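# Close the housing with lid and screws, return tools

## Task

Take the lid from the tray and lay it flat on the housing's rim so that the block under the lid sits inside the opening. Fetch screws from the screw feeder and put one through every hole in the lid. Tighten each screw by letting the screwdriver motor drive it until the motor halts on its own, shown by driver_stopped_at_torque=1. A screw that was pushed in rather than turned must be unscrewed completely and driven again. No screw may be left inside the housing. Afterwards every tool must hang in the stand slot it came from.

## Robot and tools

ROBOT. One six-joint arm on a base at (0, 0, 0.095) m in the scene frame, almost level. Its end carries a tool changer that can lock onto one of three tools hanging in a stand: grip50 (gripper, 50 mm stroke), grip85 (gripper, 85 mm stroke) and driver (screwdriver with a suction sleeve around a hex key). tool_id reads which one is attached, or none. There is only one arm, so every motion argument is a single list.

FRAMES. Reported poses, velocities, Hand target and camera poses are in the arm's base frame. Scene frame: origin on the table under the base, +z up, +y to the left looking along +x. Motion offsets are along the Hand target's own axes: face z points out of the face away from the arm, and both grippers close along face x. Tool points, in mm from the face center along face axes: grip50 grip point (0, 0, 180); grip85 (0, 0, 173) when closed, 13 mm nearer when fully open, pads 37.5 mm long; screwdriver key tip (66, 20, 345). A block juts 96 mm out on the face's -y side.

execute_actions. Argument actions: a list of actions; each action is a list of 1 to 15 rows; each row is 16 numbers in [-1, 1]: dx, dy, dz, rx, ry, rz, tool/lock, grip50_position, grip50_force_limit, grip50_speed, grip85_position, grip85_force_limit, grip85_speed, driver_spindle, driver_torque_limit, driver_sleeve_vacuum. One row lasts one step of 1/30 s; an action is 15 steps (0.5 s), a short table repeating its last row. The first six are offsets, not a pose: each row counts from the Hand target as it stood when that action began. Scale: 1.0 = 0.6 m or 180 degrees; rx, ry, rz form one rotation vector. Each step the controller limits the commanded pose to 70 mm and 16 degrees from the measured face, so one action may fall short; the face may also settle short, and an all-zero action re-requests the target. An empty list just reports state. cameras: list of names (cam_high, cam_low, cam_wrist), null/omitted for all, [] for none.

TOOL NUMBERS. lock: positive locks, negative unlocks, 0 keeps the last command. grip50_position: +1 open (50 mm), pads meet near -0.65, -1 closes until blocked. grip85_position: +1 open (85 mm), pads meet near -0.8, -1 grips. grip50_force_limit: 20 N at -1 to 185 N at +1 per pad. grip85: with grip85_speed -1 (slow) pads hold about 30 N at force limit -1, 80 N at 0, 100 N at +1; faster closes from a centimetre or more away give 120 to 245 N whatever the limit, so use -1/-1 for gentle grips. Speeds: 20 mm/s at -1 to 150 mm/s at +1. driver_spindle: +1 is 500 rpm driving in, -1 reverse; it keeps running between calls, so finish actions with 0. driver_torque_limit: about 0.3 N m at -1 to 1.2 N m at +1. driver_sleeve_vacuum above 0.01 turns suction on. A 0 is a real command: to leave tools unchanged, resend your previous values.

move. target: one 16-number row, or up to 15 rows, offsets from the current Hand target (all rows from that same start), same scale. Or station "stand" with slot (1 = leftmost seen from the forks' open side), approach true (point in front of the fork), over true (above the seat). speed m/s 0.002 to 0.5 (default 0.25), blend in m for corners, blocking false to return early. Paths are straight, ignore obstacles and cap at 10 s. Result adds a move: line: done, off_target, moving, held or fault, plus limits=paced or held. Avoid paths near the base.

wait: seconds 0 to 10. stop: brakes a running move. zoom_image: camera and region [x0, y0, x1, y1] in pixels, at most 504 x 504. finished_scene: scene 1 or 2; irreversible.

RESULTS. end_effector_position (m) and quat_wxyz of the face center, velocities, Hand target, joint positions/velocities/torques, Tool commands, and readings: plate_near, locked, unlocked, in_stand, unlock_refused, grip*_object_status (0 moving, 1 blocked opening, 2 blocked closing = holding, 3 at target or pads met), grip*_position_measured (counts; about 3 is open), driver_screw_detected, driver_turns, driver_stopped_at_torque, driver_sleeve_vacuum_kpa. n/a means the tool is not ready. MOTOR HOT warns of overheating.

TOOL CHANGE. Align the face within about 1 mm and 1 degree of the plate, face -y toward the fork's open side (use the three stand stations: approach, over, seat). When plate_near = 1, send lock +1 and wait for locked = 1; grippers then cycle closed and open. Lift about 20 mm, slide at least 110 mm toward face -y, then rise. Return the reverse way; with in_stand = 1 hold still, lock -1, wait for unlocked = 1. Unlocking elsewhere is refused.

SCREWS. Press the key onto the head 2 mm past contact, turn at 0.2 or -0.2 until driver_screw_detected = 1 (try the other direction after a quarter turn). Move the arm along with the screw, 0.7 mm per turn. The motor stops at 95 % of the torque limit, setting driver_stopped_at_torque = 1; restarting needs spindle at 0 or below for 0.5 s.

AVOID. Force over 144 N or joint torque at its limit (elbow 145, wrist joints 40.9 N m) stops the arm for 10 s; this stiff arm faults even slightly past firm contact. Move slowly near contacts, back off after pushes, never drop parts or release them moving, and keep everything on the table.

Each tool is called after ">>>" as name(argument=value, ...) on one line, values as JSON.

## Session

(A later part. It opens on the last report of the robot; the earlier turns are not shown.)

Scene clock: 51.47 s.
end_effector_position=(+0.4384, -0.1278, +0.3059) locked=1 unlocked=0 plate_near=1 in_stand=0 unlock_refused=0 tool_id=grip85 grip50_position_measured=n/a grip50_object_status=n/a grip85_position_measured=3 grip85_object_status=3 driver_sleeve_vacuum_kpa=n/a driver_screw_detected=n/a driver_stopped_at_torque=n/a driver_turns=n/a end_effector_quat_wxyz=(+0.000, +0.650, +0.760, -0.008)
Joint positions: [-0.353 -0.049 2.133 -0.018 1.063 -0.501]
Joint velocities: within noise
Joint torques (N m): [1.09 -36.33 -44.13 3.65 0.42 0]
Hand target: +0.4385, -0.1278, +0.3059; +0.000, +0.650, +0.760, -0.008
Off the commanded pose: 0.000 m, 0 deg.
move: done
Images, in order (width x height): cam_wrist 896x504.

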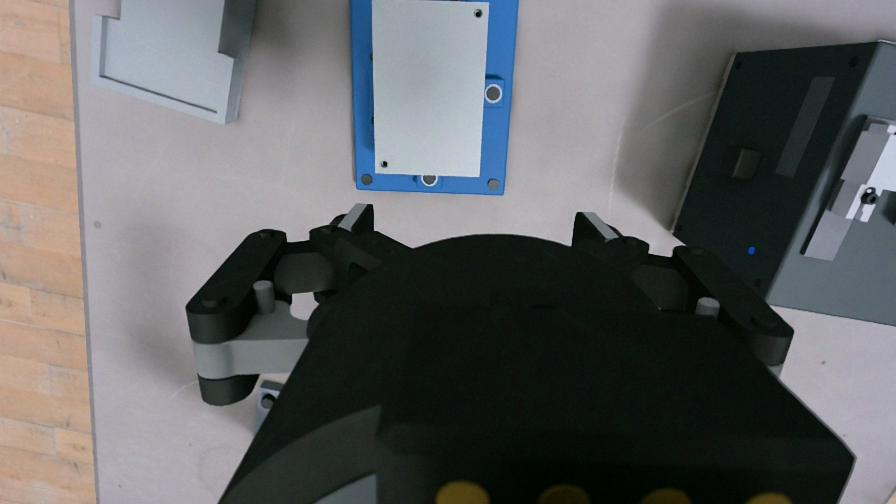

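>>> zoom_image(camera="cam_wrist", region=[360, 145, 410, 185])

>>> zoom_image(camera="cam_wrist", region=[455, 0, 505, 40])

>>> zoom_image(camera="cam_wrist", region=[660, 30, 896, 330])

Scaled by 10.080 from the camera's 896x504 image, which has a finer 1280x720 frame.

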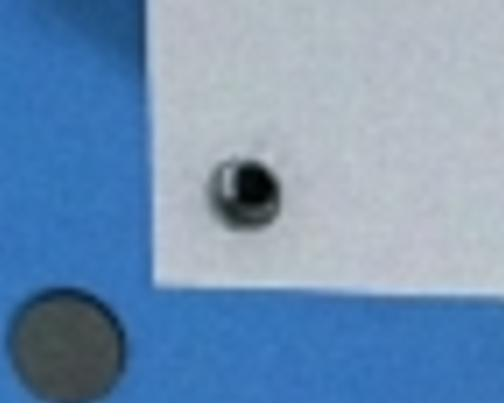

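Scaled by 10.080 from the camera's 896x504 image, which has a finer 1280x720 frame.

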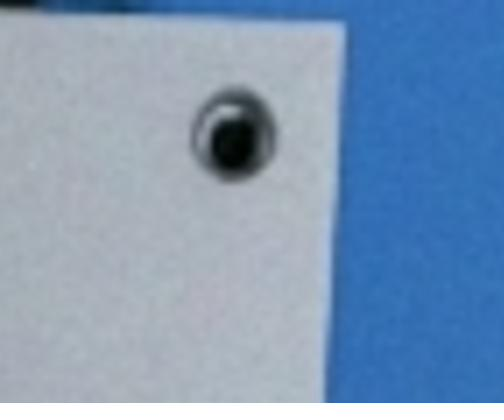

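Scaled by 1.680 from the camera's 896x504 image, which has a finer 1280x720 frame.

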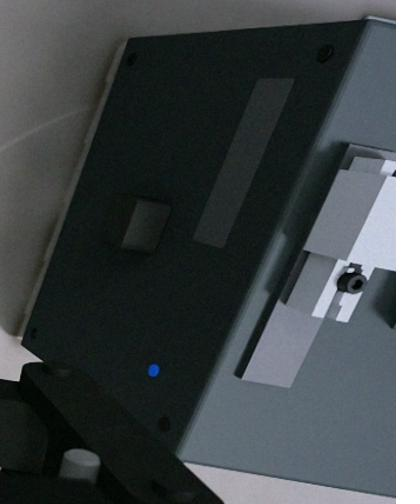

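>>> move(station="stand", slot=3, approach=true, cameras=["cam_wrist"])

>>> move(station="stand", slot=3, over=true, speed=0.15, cameras=["cam_wrist"])

Scene clock: 52.90 s.
end_effector_position=(+0.5488, -0.1628, +0.3320) locked=1 unlocked=0 plate_near=1 in_stand=0 unlock_refused=0 tool_id=grip85 grip50_position_measured=n/a grip50_object_status=n/a grip85_position_measured=3 grip85_object_status=3 driver_sleeve_vacuum_kpa=n/a driver_screw_detected=n/a driver_stopped_at_torque=n/a driver_turns=n/a end_effector_quat_wxyz=(+0.001, +0.724, +0.690, -0.008)
Joint positions: [-0.344 0.113 1.911 -0.017 1.123 -0.288]
Joint velocities: within noise
Joint torques (N m): [2.07 -55.87 -45.01 3.79 0.45 -0.11]
Hand target: +0.5488, -0.1629, +0.3320; +0.001, +0.724, +0.690, -0.008
Tool commands: tool/lock=+0.0 tool/grip50_position=+1.0 tool/grip50_force_limit=+1.0 tool/grip50_speed=+1.0 tool/grip85_position=+1.0 tool/grip85_force_limit=-0.1 tool/grip85_speed=-1.0 tool/driver_spindle=+0.0 tool/driver_torque_limit=-1.0 tool/driver_sleeve_vacuum=+0.0
Off the commanded pose: 0.000 m, 0 deg.
move: done; to station stand, slot 3, approach point
Images, in order (width x height): cam_wrist 896x504.

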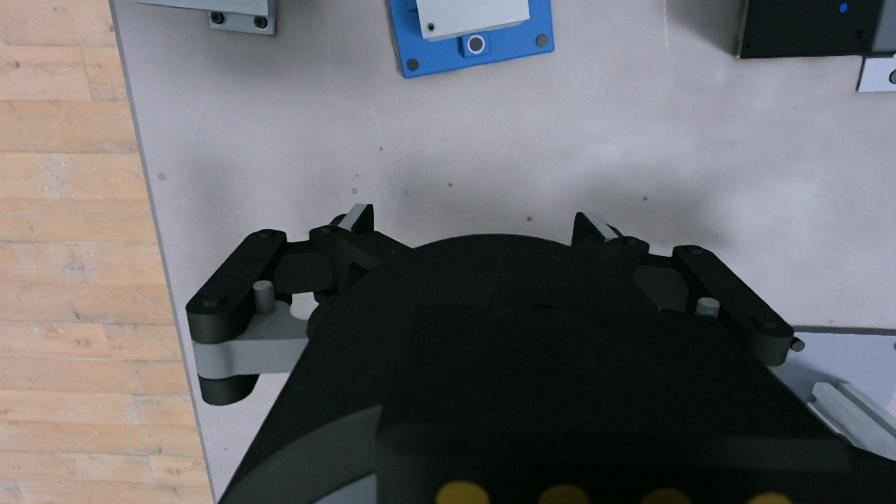

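Scene clock: 54.20 s.
end_effector_position=(+0.6886, -0.1696, +0.3305) locked=1 unlocked=0 plate_near=1 in_stand=0 unlock_refused=0 tool_id=grip85 grip50_position_measured=n/a grip50_object_status=n/a grip85_position_measured=3 grip85_object_status=3 driver_sleeve_vacuum_kpa=n/a driver_screw_detected=n/a driver_stopped_at_torque=n/a driver_turns=n/a end_effector_quat_wxyz=(+0.001, +0.724, +0.690, -0.008)
Joint positions: [-0.286 0.32 1.653 -0.016 1.175 -0.232]
Joint velocities: within noise
Joint torques (N m): [2.35 -79.59 -46.59 3.84 0.51 -0.06]
Hand target: +0.6886, -0.1697, +0.3305; +0.001, +0.724, +0.690, -0.008
Tool commands: tool/lock=+0.0 tool/grip50_position=+1.0 tool/grip50_force_limit=+1.0 tool/grip50_speed=+1.0 tool/grip85_position=+1.0 tool/grip85_force_limit=-0.1 tool/grip85_speed=-1.0 tool/driver_spindle=+0.0 tool/driver_torque_limit=-1.0 tool/driver_sleeve_vacuum=+0.0
Off the commanded pose: 0.000 m, 0 deg.
move: done; to station stand, slot 3, over the seat
Images, in order (width x height): cam_wrist 896x504.

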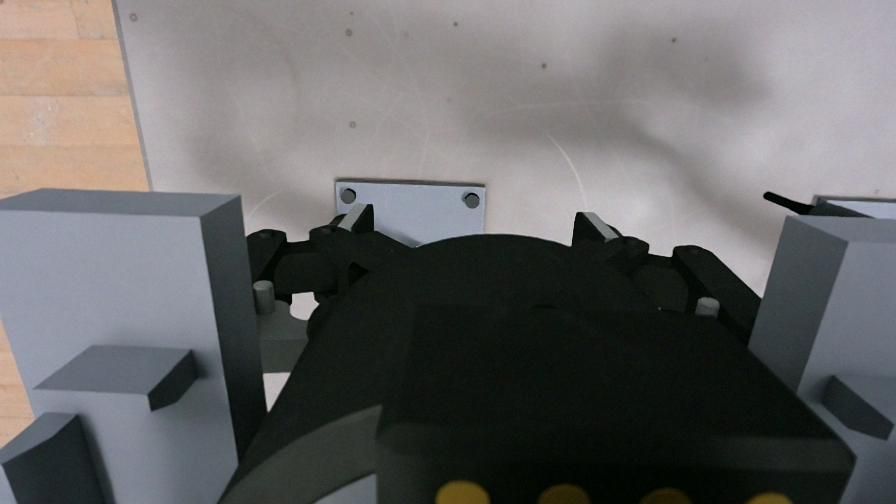

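>>> move(station="stand", slot=3, speed=0.05, cameras=[])

Scene clock: 55.00 s.
end_effector_position=(+0.6884, -0.1699, +0.3086) locked=1 unlocked=0 plate_near=1 in_stand=1 unlock_refused=0 tool_id=grip85 grip50_position_measured=n/a grip50_object_status=n/a grip85_position_measured=3 grip85_object_status=3 driver_sleeve_vacuum_kpa=n/a driver_screw_detected=n/a driver_stopped_at_torque=n/a driver_turns=n/a end_effector_quat_wxyz=(+0.001, +0.724, +0.690, -0.008)
Joint positions: [-0.287 0.335 1.676 -0.016 1.137 -0.231]
Joint velocities: within noise
Joint torques (N m): [2.03 -67.05 -37.13 2.92 0.03 0.14]
Hand target: +0.6883, -0.1699, +0.3085; +0.001, +0.724, +0.690, -0.008
Tool commands: tool/lock=+0.0 tool/grip50_position=+1.0 tool/grip50_force_limit=+1.0 tool/grip50_speed=+1.0 tool/grip85_position=+1.0 tool/grip85_force_limit=-0.1 tool/grip85_speed=-1.0 tool/driver_spindle=+0.0 tool/driver_torque_limit=-1.0 tool/driver_sleeve_vacuum=+0.0
Off the commanded pose: 0.000 m, 0 deg.
move: done; to station stand, slot 3
No camera images: "cameras" was empty.

>>> execute_actions(actions=[[[0,0,0,0,0,0,-1,1,1,1,1,-0.1,-1,0,-1,0]]], cameras=[])

>>> wait(seconds=0.7, cameras=[])

Scene clock: 55.83 s.
end_effector_position=(+0.6883, -0.1699, +0.3085) locked=0 unlocked=0 plate_near=1 in_stand=1 unlock_refused=0 tool_id=none grip50_position_measured=n/a grip50_object_status=n/a grip85_position_measured=n/a grip85_object_status=n/a driver_sleeve_vacuum_kpa=n/a driver_screw_detected=n/a driver_stopped_at_torque=n/a driver_turns=n/a end_effector_quat_wxyz=(+0.001, +0.724, +0.690, -0.008)
Joint positions: [-0.287 0.335 1.676 -0.016 1.137 -0.231]
Joint velocities: within noise
Joint torques (N m): [0.54 -58.18 -30.75 3.2 -0.27 -0.03]
Hand target: +0.6883, -0.1699, +0.3085; +0.001, +0.724, +0.690, -0.008
Tool commands: tool/lock=+0.0 tool/grip50_position=+1.0 tool/grip50_force_limit=+1.0 tool/grip50_speed=+1.0 tool/grip85_position=+1.0 tool/grip85_force_limit=-0.1 tool/grip85_speed=-1.0 tool/driver_spindle=+0.0 tool/driver_torque_limit=-1.0 tool/driver_sleeve_vacuum=+0.0
Off the commanded pose: 0.000 m, 0 deg.
Step readings (end_effector_position):
0: (+0.6884, -0.1699, +0.3086)
1: (+0.6884, -0.1699, +0.3086)
2: (+0.6884, -0.1699, +0.3086)
4: (+0.6884, -0.1699, +0.3085)
8: (+0.6883, -0.1699, +0.3085)
15: (+0.6883, -0.1699, +0.3085)
No camera images: "cameras" was empty.

Scene clock: 56.53 s.
end_effector_position=(+0.6883, -0.1699, +0.3085) locked=0 unlocked=1 plate_near=1 in_stand=1 unlock_refused=0 tool_id=none grip50_position_measured=n/a grip50_object_status=n/a grip85_position_measured=n/a grip85_object_status=n/a driver_sleeve_vacuum_kpa=n/a driver_screw_detected=n/a driver_stopped_at_torque=n/a driver_turns=n/a end_effector_quat_wxyz=(+0.001, +0.724, +0.690, -0.008)
Joint positions: [-0.287 0.335 1.676 -0.016 1.137 -0.231]
Joint velocities: within noise
Joint torques (N m): [0.32 -57.79 -30.8 3.13 -0.25 -0.01]
Hand target: +0.6883, -0.1699, +0.3085; +0.001, +0.724, +0.690, -0.008
Tool commands: tool/lock=+0.0 tool/grip50_position=+1.0 tool/grip50_force_limit=+1.0 tool/grip50_speed=+1.0 tool/grip85_position=+1.0 tool/grip85_force_limit=-0.1 tool/grip85_speed=-1.0 tool/driver_spindle=+0.0 tool/driver_torque_limit=-1.0 tool/driver_sleeve_vacuum=+0.0
Off the commanded pose: 0.000 m, 0 deg.
wait: 0.70 s; at rest by 0.17 s
No camera images: "cameras" was empty.

>>> move(station="stand", slot=3, over=true, speed=0.06, cameras=[])

>>> move(station="stand", slot=3, approach=true, speed=0.25, cameras=["cam_wrist"])

>>> move(station="stand", slot=2, approach=true, speed=0.25, cameras=["cam_wrist"])

Scene clock: 57.43 s.
end_effector_position=(+0.6886, -0.1697, +0.3305) locked=0 unlocked=1 plate_near=0 in_stand=0 unlock_refused=0 tool_id=none grip50_position_measured=n/a grip50_object_status=n/a grip85_position_measured=n/a grip85_object_status=n/a driver_sleeve_vacuum_kpa=n/a driver_screw_detected=n/a driver_stopped_at_torque=n/a driver_turns=n/a end_effector_quat_wxyz=(+0.001, +0.724, +0.690, -0.008)
Joint positions: [-0.286 0.321 1.653 -0.016 1.174 -0.232]
Joint velocities: within noise
Joint torques (N m): [2.06 -70.81 -39.94 3.85 0.42 0]
Hand target: +0.6886, -0.1697, +0.3305; +0.001, +0.724, +0.690, -0.008
Tool commands: tool/lock=+0.0 tool/grip50_position=+1.0 tool/grip50_force_limit=+1.0 tool/grip50_speed=+1.0 tool/grip85_position=+1.0 tool/grip85_force_limit=-0.1 tool/grip85_speed=-1.0 tool/driver_spindle=+0.0 tool/driver_torque_limit=-1.0 tool/driver_sleeve_vacuum=+0.0
Off the commanded pose: 0.000 m, 0 deg.
move: done; to station stand, slot 3, over the seat
No camera images: "cameras" was empty.

Scene clock: 58.40 s.
end_effector_position=(+0.5489, -0.1629, +0.3320) locked=0 unlocked=1 plate_near=0 in_stand=0 unlock_refused=0 tool_id=none grip50_position_measured=n/a grip50_object_status=n/a grip85_position_measured=n/a grip85_object_status=n/a driver_sleeve_vacuum_kpa=n/a driver_screw_detected=n/a driver_stopped_at_torque=n/a driver_turns=n/a end_effector_quat_wxyz=(+0.001, +0.724, +0.690, -0.008)
Joint positions: [-0.344 0.114 1.911 -0.017 1.123 -0.288]
Joint velocities: within noise
Joint torques (N m): [1.5 -48.65 -38.9 3.7 0.47 -0.03]
Hand target: +0.5488, -0.1629, +0.3320; +0.001, +0.724, +0.690, -0.008
Tool commands: tool/lock=+0.0 tool/grip50_position=+1.0 tool/grip50_force_limit=+1.0 tool/grip50_speed=+1.0 tool/grip85_position=+1.0 tool/grip85_force_limit=-0.1 tool/grip85_speed=-1.0 tool/driver_spindle=+0.0 tool/driver_torque_limit=-1.0 tool/driver_sleeve_vacuum=+0.0
Off the commanded pose: 0.000 m, 0 deg.
move: done; to station stand, slot 3, approach point
Images, in order (width x height): cam_wrist 896x504.

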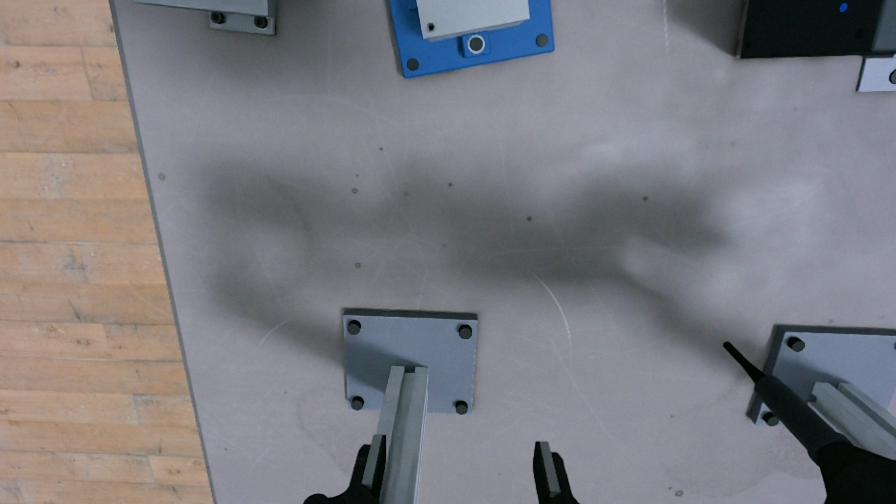

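Scene clock: 59.53 s.
end_effector_position=(+0.5577, +0.0171, +0.3298) locked=0 unlocked=1 plate_near=0 in_stand=0 unlock_refused=0 tool_id=none grip50_position_measured=n/a grip50_object_status=n/a grip85_position_measured=n/a grip85_object_status=n/a driver_sleeve_vacuum_kpa=n/a driver_screw_detected=n/a driver_stopped_at_torque=n/a driver_turns=n/a end_effector_quat_wxyz=(+0.001, +0.724, +0.690, -0.008)
Joint positions: [-0.027 0.094 1.938 -0.013 1.12 0.027]
Joint velocities: within noise
Joint torques (N m): [0.87 -45.95 -38.86 3.72 0.46 -0.01]
Hand target: +0.5577, +0.0171, +0.3298; +0.001, +0.724, +0.690, -0.008
Tool commands: tool/lock=+0.0 tool/grip50_position=+1.0 tool/grip50_force_limit=+1.0 tool/grip50_speed=+1.0 tool/grip85_position=+1.0 tool/grip85_force_limit=-0.1 tool/grip85_speed=-1.0 tool/driver_spindle=+0.0 tool/driver_torque_limit=-1.0 tool/driver_sleeve_vacuum=+0.0
Off the commanded pose: 0.000 m, 0 deg.
move: done; to station stand, slot 2, approach point
Images, in order (width x height): cam_wrist 896x504.

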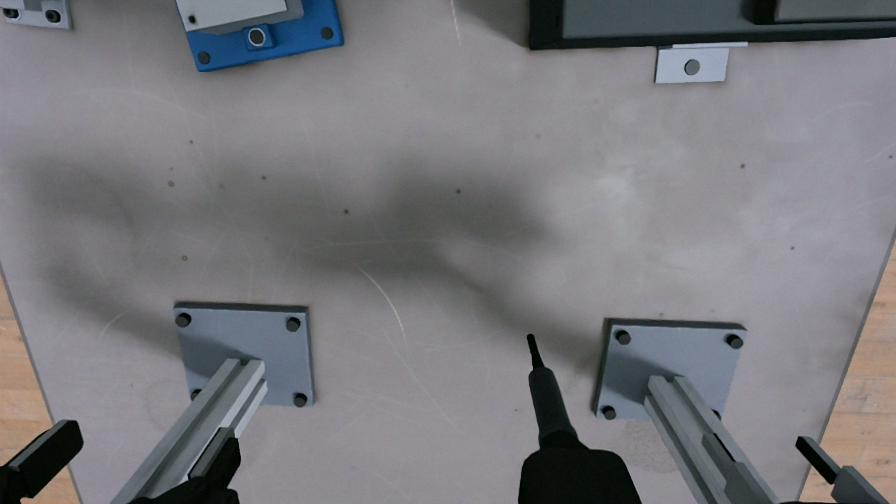

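>>> move(station="stand", slot=2, over=true, speed=0.25, cameras=["cam_wrist"])

>>> move(station="stand", slot=2, speed=0.05, cameras=[])

Scene clock: 60.63 s.
end_effector_position=(+0.6974, +0.0102, +0.3283) locked=0 unlocked=1 plate_near=0 in_stand=0 unlock_refused=0 tool_id=none grip50_position_measured=n/a grip50_object_status=n/a grip85_position_measured=n/a grip85_object_status=n/a driver_sleeve_vacuum_kpa=n/a driver_screw_detected=n/a driver_stopped_at_torque=n/a driver_turns=n/a end_effector_quat_wxyz=(+0.001, +0.724, +0.690, -0.008)
Joint positions: [-0.031 0.305 1.678 -0.013 1.168 0.022]
Joint velocities: within noise
Joint torques (N m): [1.28 -68.04 -39.4 3.88 0.48 -0.01]
Hand target: +0.6974, +0.0103, +0.3283; +0.001, +0.724, +0.690, -0.008
Tool commands: tool/lock=+0.0 tool/grip50_position=+1.0 tool/grip50_force_limit=+1.0 tool/grip50_speed=+1.0 tool/grip85_position=+1.0 tool/grip85_force_limit=-0.1 tool/grip85_speed=-1.0 tool/driver_spindle=+0.0 tool/driver_torque_limit=-1.0 tool/driver_sleeve_vacuum=+0.0
Off the commanded pose: 0.000 m, 0 deg.
move: done; to station stand, slot 2, over the seat
Images, in order (width x height): cam_wrist 896x504.

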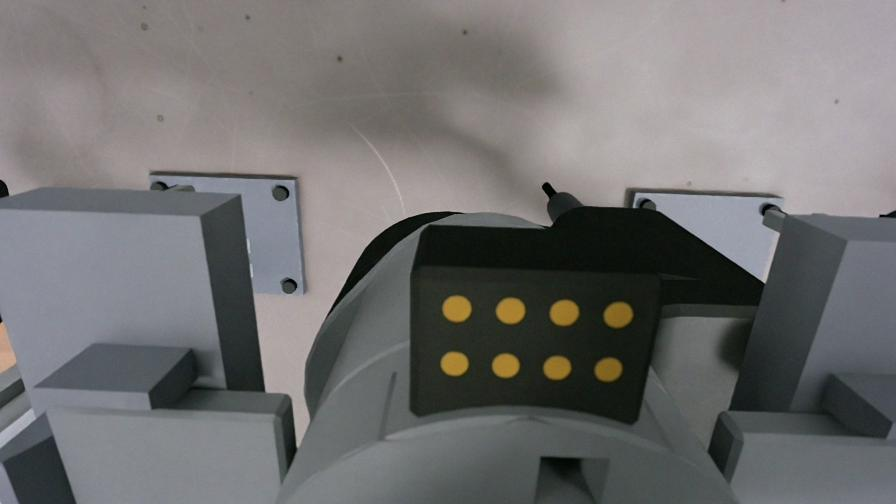

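Scene clock: 61.37 s.
end_effector_position=(+0.6972, +0.0100, +0.3064) locked=0 unlocked=1 plate_near=1 in_stand=1 unlock_refused=0 tool_id=none grip50_position_measured=n/a grip50_object_status=n/a grip85_position_measured=n/a grip85_object_status=n/a driver_sleeve_vacuum_kpa=n/a driver_screw_detected=n/a driver_stopped_at_torque=n/a driver_turns=n/a end_effector_quat_wxyz=(+0.001, +0.724, +0.690, -0.008)
Joint positions: [-0.032 0.32 1.701 -0.013 1.13 0.022]
Joint velocities: within noise
Joint torques (N m): [3.93 -61.97 -34.69 4.18 0.01 -0.07]
Hand target: +0.6972, +0.0100, +0.3063; +0.001, +0.724, +0.690, -0.008
Tool commands: tool/lock=+0.0 tool/grip50_position=+1.0 tool/grip50_force_limit=+1.0 tool/grip50_speed=+1.0 tool/grip85_position=+1.0 tool/grip85_force_limit=-0.1 tool/grip85_speed=-1.0 tool/driver_spindle=+0.0 tool/driver_torque_limit=-1.0 tool/driver_sleeve_vacuum=+0.0
Off the commanded pose: 0.000 m, 0 deg.
move: done; to station stand, slot 2
No camera images: "cameras" was empty.

plate_near=1. Lock.

>>> execute_actions(actions=[[[0,0,0,0,0,0,1,1,1,1,1,-0.1,-1,0,0,0]]], cameras=[])

>>> wait(seconds=1.5, cameras=["cam_wrist"])

Scene clock: 62.17 s.
end_effector_position=(+0.6972, +0.0100, +0.3063) locked=0 unlocked=0 plate_near=1 in_stand=1 unlock_refused=0 tool_id=none grip50_position_measured=n/a grip50_object_status=n/a grip85_position_measured=n/a grip85_object_status=n/a driver_sleeve_vacuum_kpa=n/a driver_screw_detected=n/a driver_stopped_at_torque=n/a driver_turns=n/a end_effector_quat_wxyz=(+0.001, +0.724, +0.690, -0.008)
Joint positions: [-0.032 0.32 1.701 -0.013 1.13 0.022]
Joint velocities: within noise
Joint torques (N m): [4.59 -58.94 -32.04 3.14 -0.28 0.06]
Hand target: +0.6972, +0.0100, +0.3063; +0.001, +0.724, +0.690, -0.008
Tool commands: tool/lock=+0.0 tool/grip50_position=+1.0 tool/grip50_force_limit=+1.0 tool/grip50_speed=+1.0 tool/grip85_position=+1.0 tool/grip85_force_limit=-0.1 tool/grip85_speed=-1.0 tool/driver_spindle=+0.0 tool/driver_torque_limit=+0.0 tool/driver_sleeve_vacuum=+0.0
Off the commanded pose: 0.000 m, 0 deg.
Step readings (end_effector_position):
0: (+0.6972, +0.0100, +0.3063)
1: (+0.6972, +0.0100, +0.3063)
2: (+0.6972, +0.0100, +0.3063)
4: (+0.6972, +0.0100, +0.3063)
8: (+0.6972, +0.0100, +0.3063)
15: (+0.6972, +0.0100, +0.3063)
No camera images: "cameras" was empty.

Scene clock: 63.67 s.
end_effector_position=(+0.6972, +0.0100, +0.3063) locked=1 unlocked=0 plate_near=1 in_stand=1 unlock_refused=0 tool_id=driver grip50_position_measured=n/a grip50_object_status=n/a grip85_position_measured=n/a grip85_object_status=n/a driver_sleeve_vacuum_kpa=0 driver_screw_detected=0 driver_stopped_at_torque=0 driver_turns=0.00 end_effector_quat_wxyz=(+0.001, +0.724, +0.690, -0.008)
Joint positions: [-0.032 0.32 1.701 -0.013 1.13 0.022]
Joint velocities: within noise
Joint torques (N m): [5.14 -59.42 -32.46 3.43 -0.37 0.06]
Hand target: +0.6972, +0.0100, +0.3063; +0.001, +0.724, +0.690, -0.008
Tool commands: tool/lock=+0.0 tool/grip50_position=+1.0 tool/grip50_force_limit=+1.0 tool/grip50_speed=+1.0 tool/grip85_position=+1.0 tool/grip85_force_limit=-0.1 tool/grip85_speed=-1.0 tool/driver_spindle=+0.0 tool/driver_torque_limit=+0.0 tool/driver_sleeve_vacuum=+0.0
Off the commanded pose: 0.000 m, 0 deg.
wait: 1.50 s; at rest by 0.17 s
Images, in order (width x height): cam_wrist 896x504.

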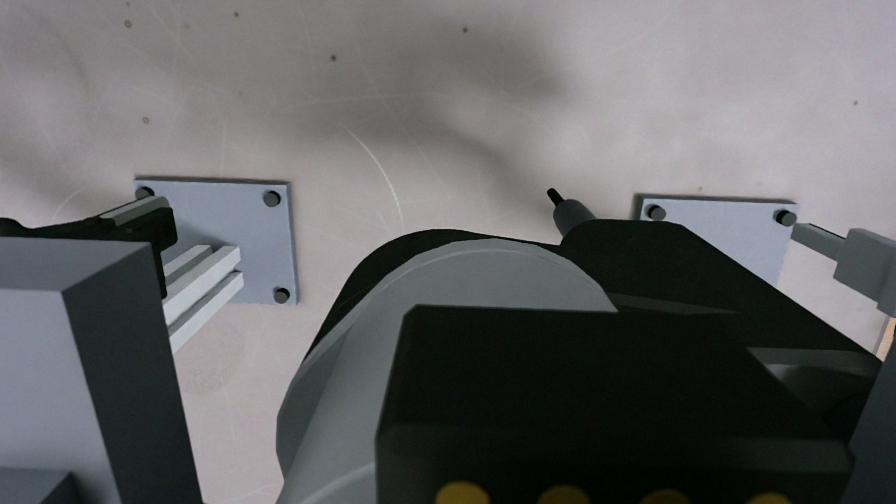

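>>> move(station="stand", slot=2, over=true, speed=0.06, cameras=[])

>>> move(station="stand", slot=2, approach=true, speed=0.2, cameras=["cam_wrist", "cam_low"])

Scene clock: 66.80 s.
end_effector_position=(+0.6974, +0.0103, +0.3283) locked=1 unlocked=0 plate_near=1 in_stand=0 unlock_refused=0 tool_id=driver grip50_position_measured=n/a grip50_object_status=n/a grip85_position_measured=n/a grip85_object_status=n/a driver_sleeve_vacuum_kpa=0 driver_screw_detected=0 driver_stopped_at_torque=0 driver_turns=0.00 end_effector_quat_wxyz=(+0.001, +0.724, +0.690, -0.008)
Joint positions: [-0.031 0.306 1.678 -0.013 1.168 0.022]
Joint velocities: within noise
Joint torques (N m): [1.32 -85.97 -52.27 4.54 0.05 0.01]
Hand target: +0.6974, +0.0103, +0.3283; +0.001, +0.724, +0.690, -0.008
Tool commands: tool/lock=+0.0 tool/grip50_position=+1.0 tool/grip50_force_limit=+1.0 tool/grip50_speed=+1.0 tool/grip85_position=+1.0 tool/grip85_force_limit=-0.1 tool/grip85_speed=-1.0 tool/driver_spindle=+0.0 tool/driver_torque_limit=+0.0 tool/driver_sleeve_vacuum=+0.0
Off the commanded pose: 0.000 m, 0 deg.
move: done; to station stand, slot 2, over the seat
No camera images: "cameras" was empty.

Scene clock: 67.87 s.
end_effector_position=(+0.5577, +0.0171, +0.3298) locked=1 unlocked=0 plate_near=1 in_stand=0 unlock_refused=0 tool_id=driver grip50_position_measured=n/a grip50_object_status=n/a grip85_position_measured=n/a grip85_object_status=n/a driver_sleeve_vacuum_kpa=0 driver_screw_detected=0 driver_stopped_at_torque=0 driver_turns=0.00 end_effector_quat_wxyz=(+0.001, +0.724, +0.690, -0.008)
Joint positions: [-0.027 0.094 1.937 -0.013 1.12 0.027]
Joint velocities: within noise
Joint torques (N m): [1.43 -59.62 -50.32 4.42 0.1 -0.01]
Hand target: +0.5577, +0.0171, +0.3298; +0.001, +0.724, +0.690, -0.008
Tool commands: tool/lock=+0.0 tool/grip50_position=+1.0 tool/grip50_force_limit=+1.0 tool/grip50_speed=+1.0 tool/grip85_position=+1.0 tool/grip85_force_limit=-0.1 tool/grip85_speed=-1.0 tool/driver_spindle=+0.0 tool/driver_torque_limit=+0.0 tool/driver_sleeve_vacuum=+0.0
Off the commanded pose: 0.000 m, 0 deg.
move: done; to station stand, slot 2, approach point
Images, in order (width x height): cam_low 896x504, cam_wrist 896x504.

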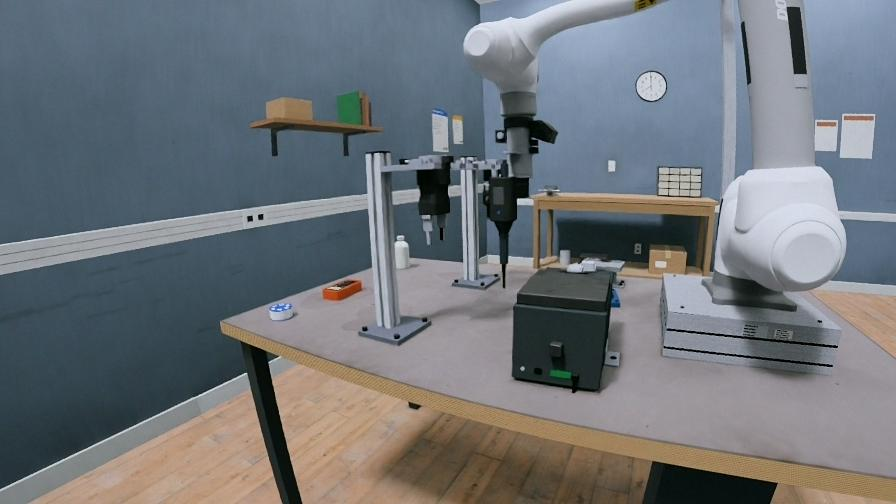

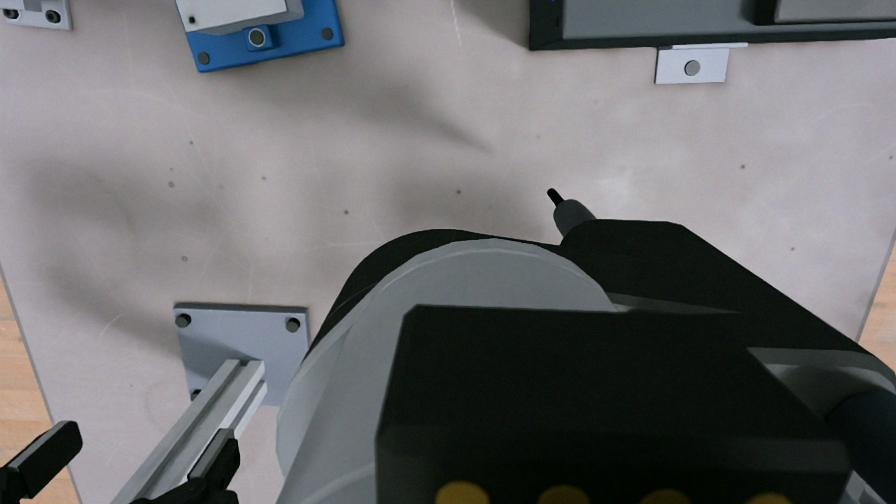

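>>> move(target=[[0,0,-0.2,0,0,0,0,1,1,1,1,-0.1,-1,0,0,0],[0.09,-0.305,-0.25,0,0,0,0,1,1,1,1,-0.1,-1,0,0,0]], speed=0.25, blend=0.03, cameras=["cam_wrist", "cam_high"])

Scene clock: 69.93 s.
end_effector_position=(+0.3791, +0.0817, +0.4808) locked=1 unlocked=0 plate_near=1 in_stand=0 unlock_refused=0 tool_id=driver grip50_position_measured=n/a grip50_object_status=n/a grip85_position_measured=n/a grip85_object_status=n/a driver_sleeve_vacuum_kpa=0 driver_screw_detected=0 driver_stopped_at_torque=0 driver_turns=0.00 end_effector_quat_wxyz=(+0.001, +0.724, +0.690, -0.008)
Joint positions: [0.128 -0.269 1.98 -0.01 1.443 0.178]
Joint velocities: within noise
Joint torques (N m): [0.47 -22.05 -56.33 4.77 0.02 -0.07]
Hand target: +0.3790, +0.0817, +0.4809; +0.001, +0.724, +0.690, -0.008
Off the commanded pose: 0.000 m, 0 deg.
move: done
Images, in order (width x height): cam_high 896x504, cam_wrist 896x504.

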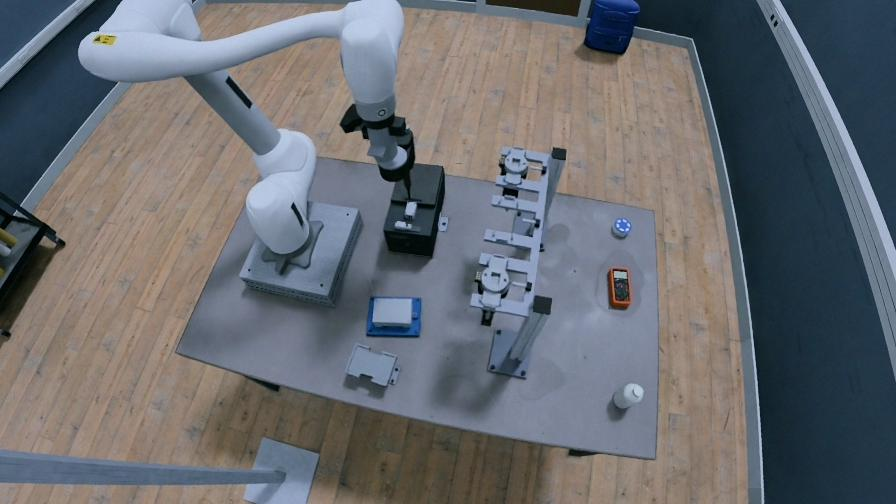

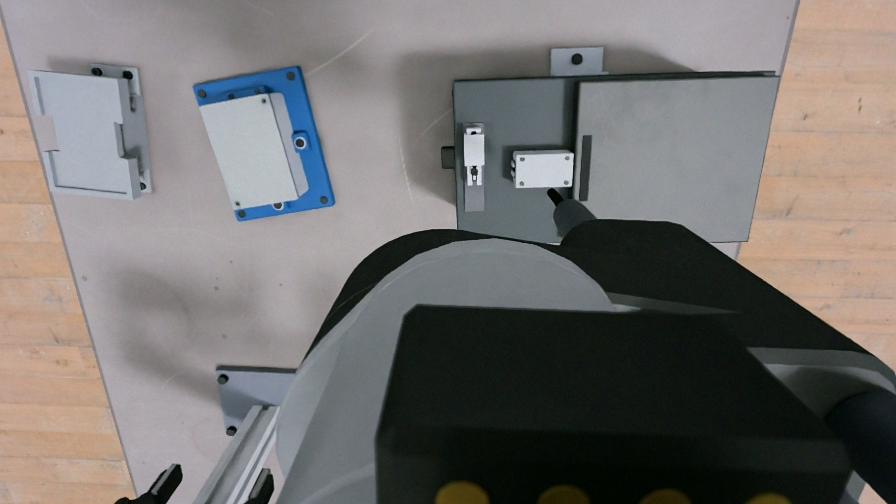

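>>> move(target=[-0.094,-0.0055,0.05,0,0,0,0,1,1,1,1,-0.1,-1,0,0,0], speed=0.15, cameras=["cam_wrist", "cam_low"])

>>> zoom_image(camera="cam_wrist", region=[480, 100, 620, 240])

>>> zoom_image(camera="cam_low", region=[480, 180, 680, 400])

Scene clock: 71.10 s.
end_effector_position=(+0.3727, +0.0252, +0.4516) locked=1 unlocked=0 plate_near=1 in_stand=0 unlock_refused=0 tool_id=driver grip50_position_measured=n/a grip50_object_status=n/a grip85_position_measured=n/a grip85_object_status=n/a driver_sleeve_vacuum_kpa=0 driver_screw_detected=0 driver_stopped_at_torque=0 driver_turns=0.00 end_effector_quat_wxyz=(+0.001, +0.724, +0.690, -0.008)
Joint positions: [-0.019 -0.286 2.045 -0.012 1.393 0.032]
Joint velocities: within noise
Joint torques (N m): [0.67 -19.21 -56.07 4.81 0.06 0]
Hand target: +0.3727, +0.0252, +0.4516; +0.001, +0.724, +0.690, -0.008
Off the commanded pose: 0.000 m, 0 deg.
move: done
Images, in order (width x height): cam_low 896x504, cam_wrist 896x504.

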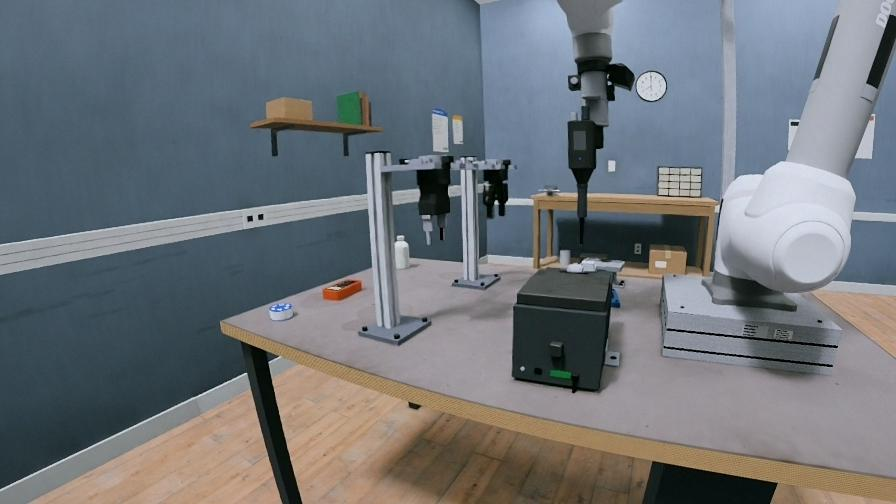

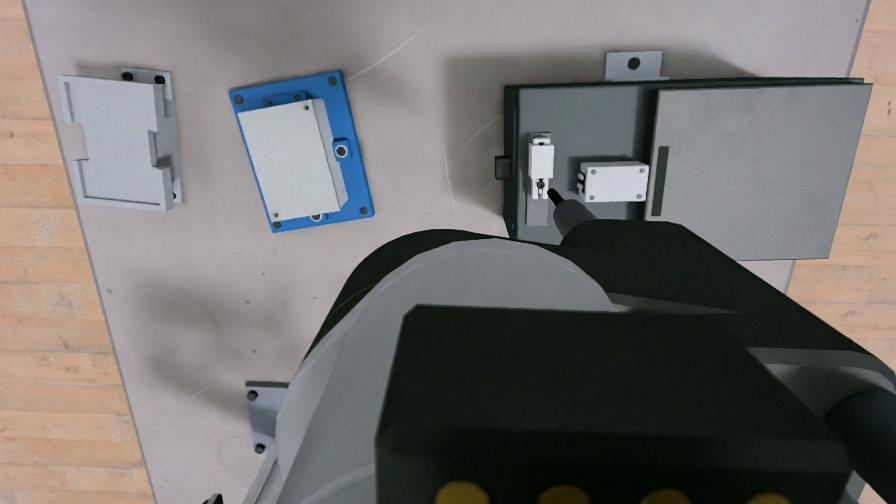

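Scaled by 3.600 from the camera's 896x504 image, which has a finer 1280x720 frame.

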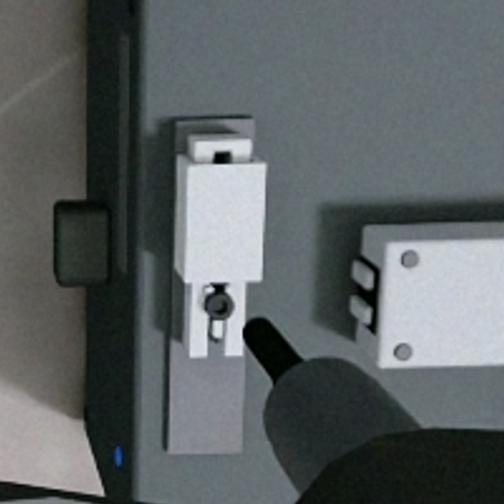

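Scaled by 2.291 from the camera's 896x504 image, which has a finer 1280x720 frame.

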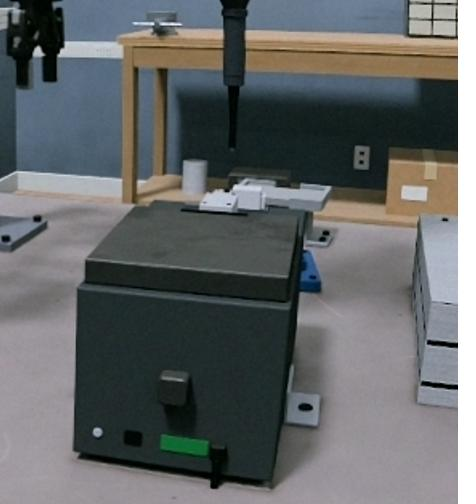

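>>> move(target=[0.001,0.004,0.055,0,0,0,0,1,1,1,1,-0.1,-1,0,0,0], speed=0.1, cameras=["cam_wrist"])

>>> zoom_image(camera="cam_wrist", region=[520, 150, 600, 230])

Scene clock: 72.47 s.
end_effector_position=(+0.3748, +0.0252, +0.4186) locked=1 unlocked=0 plate_near=1 in_stand=0 unlock_refused=0 tool_id=driver grip50_position_measured=n/a grip50_object_status=n/a grip85_position_measured=n/a grip85_object_status=n/a driver_sleeve_vacuum_kpa=0 driver_screw_detected=0 driver_stopped_at_torque=0 driver_turns=0.00 end_effector_quat_wxyz=(+0.001, +0.724, +0.690, -0.008)
Joint positions: [-0.019 -0.269 2.093 -0.012 1.327 0.033]
Joint velocities: within noise
Joint torques (N m): [1.06 -20.35 -55.17 4.81 0.09 -0.01]
Hand target: +0.3748, +0.0253, +0.4186; +0.001, +0.724, +0.690, -0.008
Off the commanded pose: 0.000 m, 0 deg.
move: done
Images, in order (width x height): cam_wrist 896x504.

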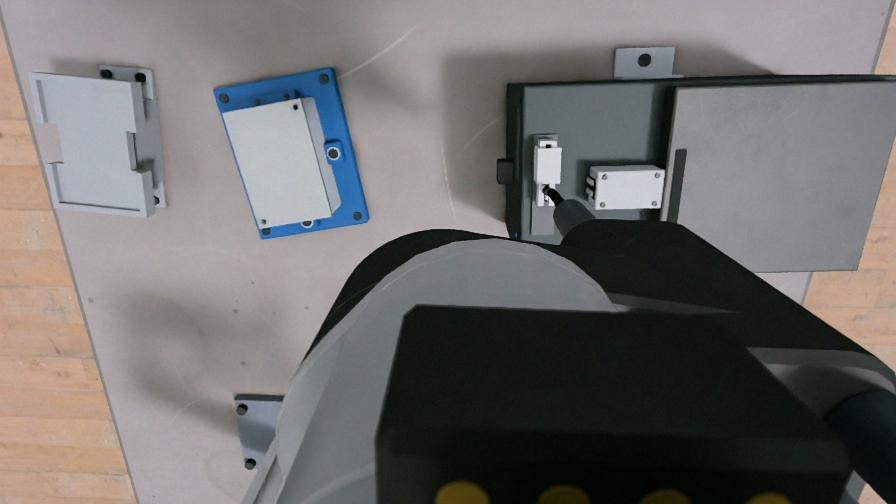

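Scaled by 6.300 from the camera's 896x504 image, which has a finer 1280x720 frame.

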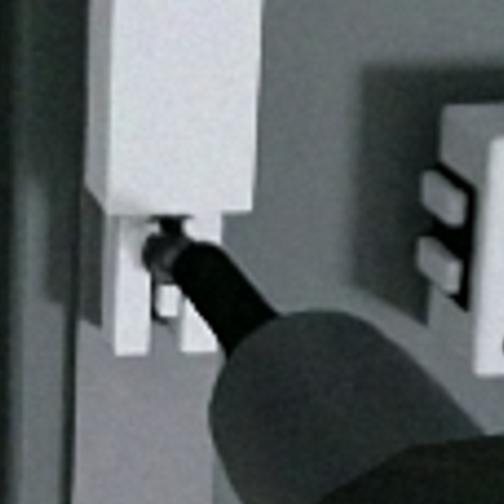

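>>> move(target=[-0.0017,0.0042,0.0167,0,0,0,0,1,1,1,1,-0.1,-1,0,0,0], speed=0.06, cameras=["cam_wrist", "cam_low"])

>>> zoom_image(camera="cam_wrist", region=[520, 160, 590, 220])

>>> zoom_image(camera="cam_low", region=[550, 220, 630, 290])

Scene clock: 73.73 s.
end_effector_position=(+0.3772, +0.0240, +0.4086) locked=1 unlocked=0 plate_near=1 in_stand=0 unlock_refused=0 tool_id=driver grip50_position_measured=n/a grip50_object_status=n/a grip85_position_measured=n/a grip85_object_status=n/a driver_sleeve_vacuum_kpa=0 driver_screw_detected=0 driver_stopped_at_torque=0 driver_turns=0.00 end_effector_quat_wxyz=(+0.001, +0.724, +0.690, -0.008)
Joint positions: [-0.022 -0.26 2.106 -0.012 1.306 0.03]
Joint velocities: within noise
Joint torques (N m): [0.76 -19.2 -52.49 4.31 -0.21 -0.02]
Hand target: +0.3772, +0.0240, +0.4085; +0.001, +0.724, +0.690, -0.008
Off the commanded pose: 0.000 m, 0 deg.
move: done
Images, in order (width x height): cam_low 896x504, cam_wrist 896x504.

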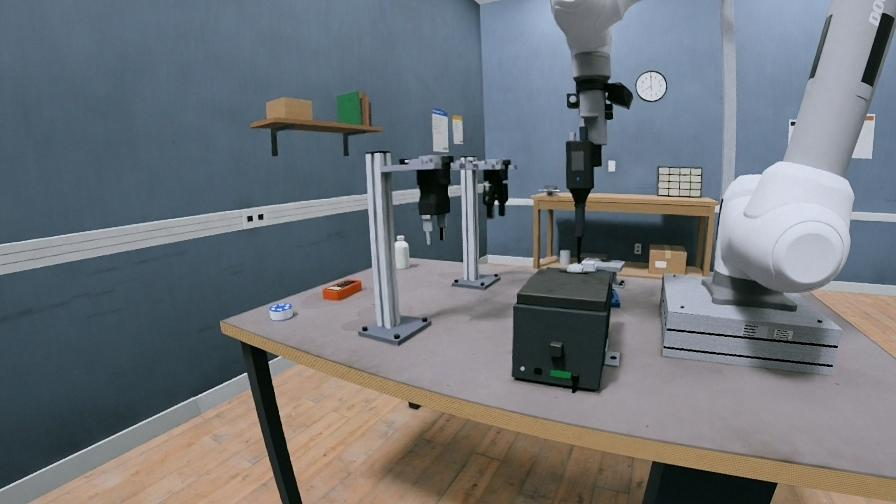

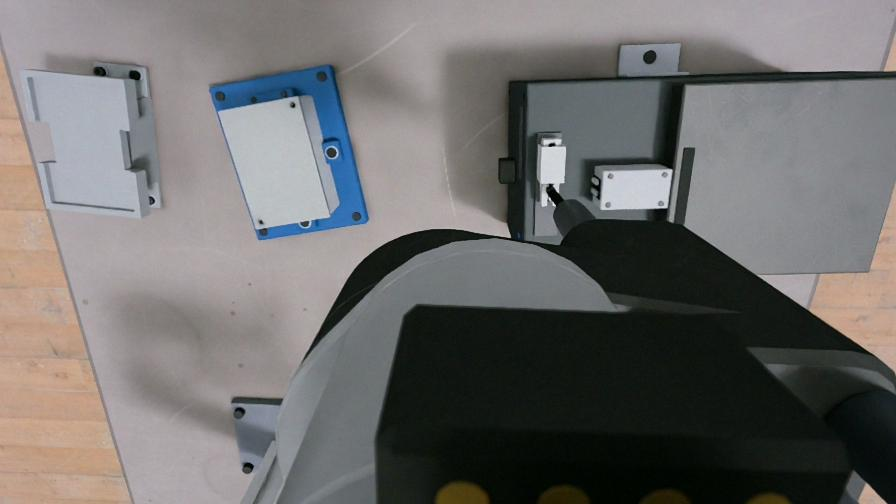

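Scaled by 7.200 from the camera's 896x504 image, which has a finer 1280x720 frame.

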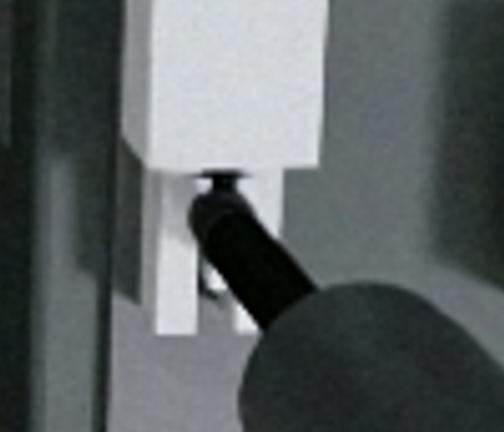

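Scaled by 6.300 from the camera's 896x504 image, which has a finer 1280x720 frame.

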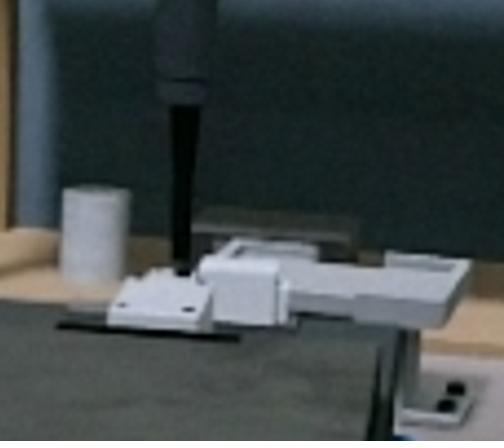

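>>> zoom_image(camera="cam_wrist", region=[538, 178, 568, 203])

Scaled by 16.800 from the camera's 896x504 image, which has a finer 1280x720 frame.

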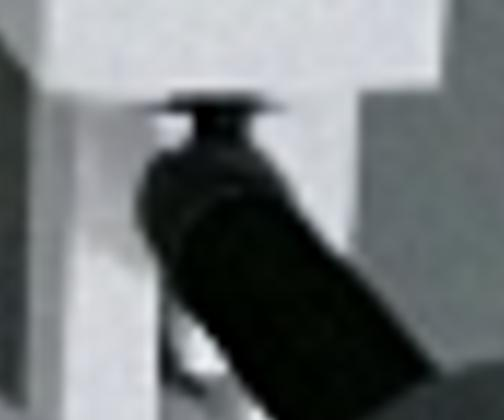

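>>> move(target=[0.0014,0.0016,0.0058,0,0,0,0,1,1,1,1,-0.1,-1,0,0,0], speed=0.03, cameras=["cam_wrist", "cam_low"])

>>> zoom_image(camera="cam_wrist", region=[538, 178, 568, 203])

>>> zoom_image(camera="cam_low", region=[560, 240, 600, 275])

Scene clock: 75.00 s.
end_effector_position=(+0.3781, +0.0247, +0.4050) locked=1 unlocked=0 plate_near=1 in_stand=0 unlock_refused=0 tool_id=driver grip50_position_measured=n/a grip50_object_status=n/a grip85_position_measured=n/a grip85_object_status=n/a driver_sleeve_vacuum_kpa=0 driver_screw_detected=0 driver_stopped_at_torque=0 driver_turns=0.00 end_effector_quat_wxyz=(+0.001, +0.724, +0.690, -0.008)
Joint positions: [-0.02 -0.257 2.11 -0.012 1.299 0.032]
Joint velocities: within noise
Joint torques (N m): [0.81 -18.32 -51.2 4.65 -0.15 0.03]
Hand target: +0.3781, +0.0247, +0.4050; +0.001, +0.724, +0.690, -0.008
Off the commanded pose: 0.000 m, 0 deg.
move: done
Images, in order (width x height): cam_low 896x504, cam_wrist 896x504.

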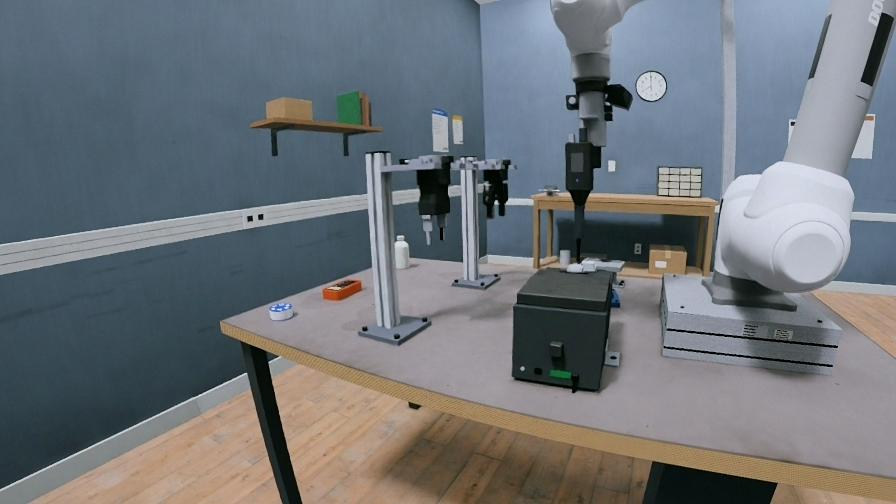

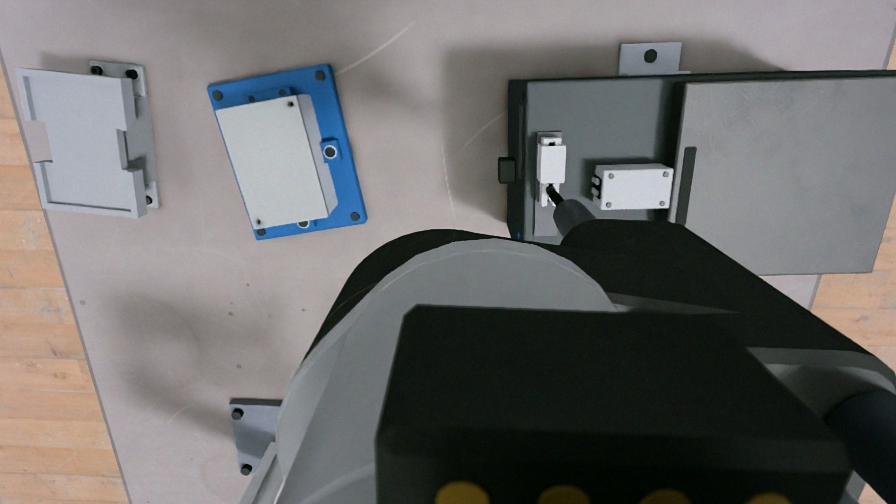

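Scaled by 16.800 from the camera's 896x504 image, which has a finer 1280x720 frame.

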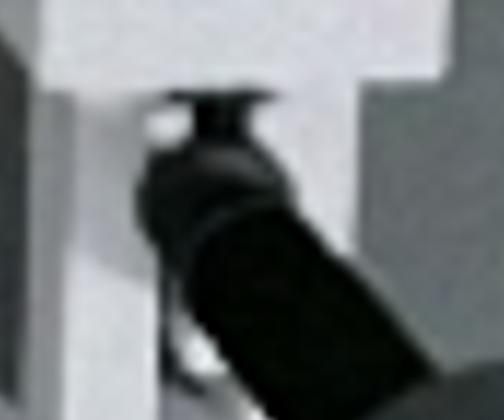

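Scaled by 12.600 from the camera's 896x504 image, which has a finer 1280x720 frame.

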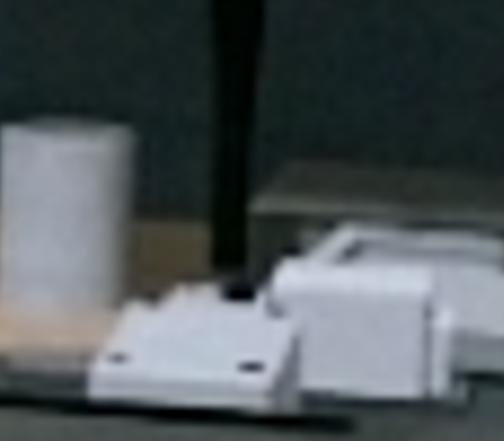

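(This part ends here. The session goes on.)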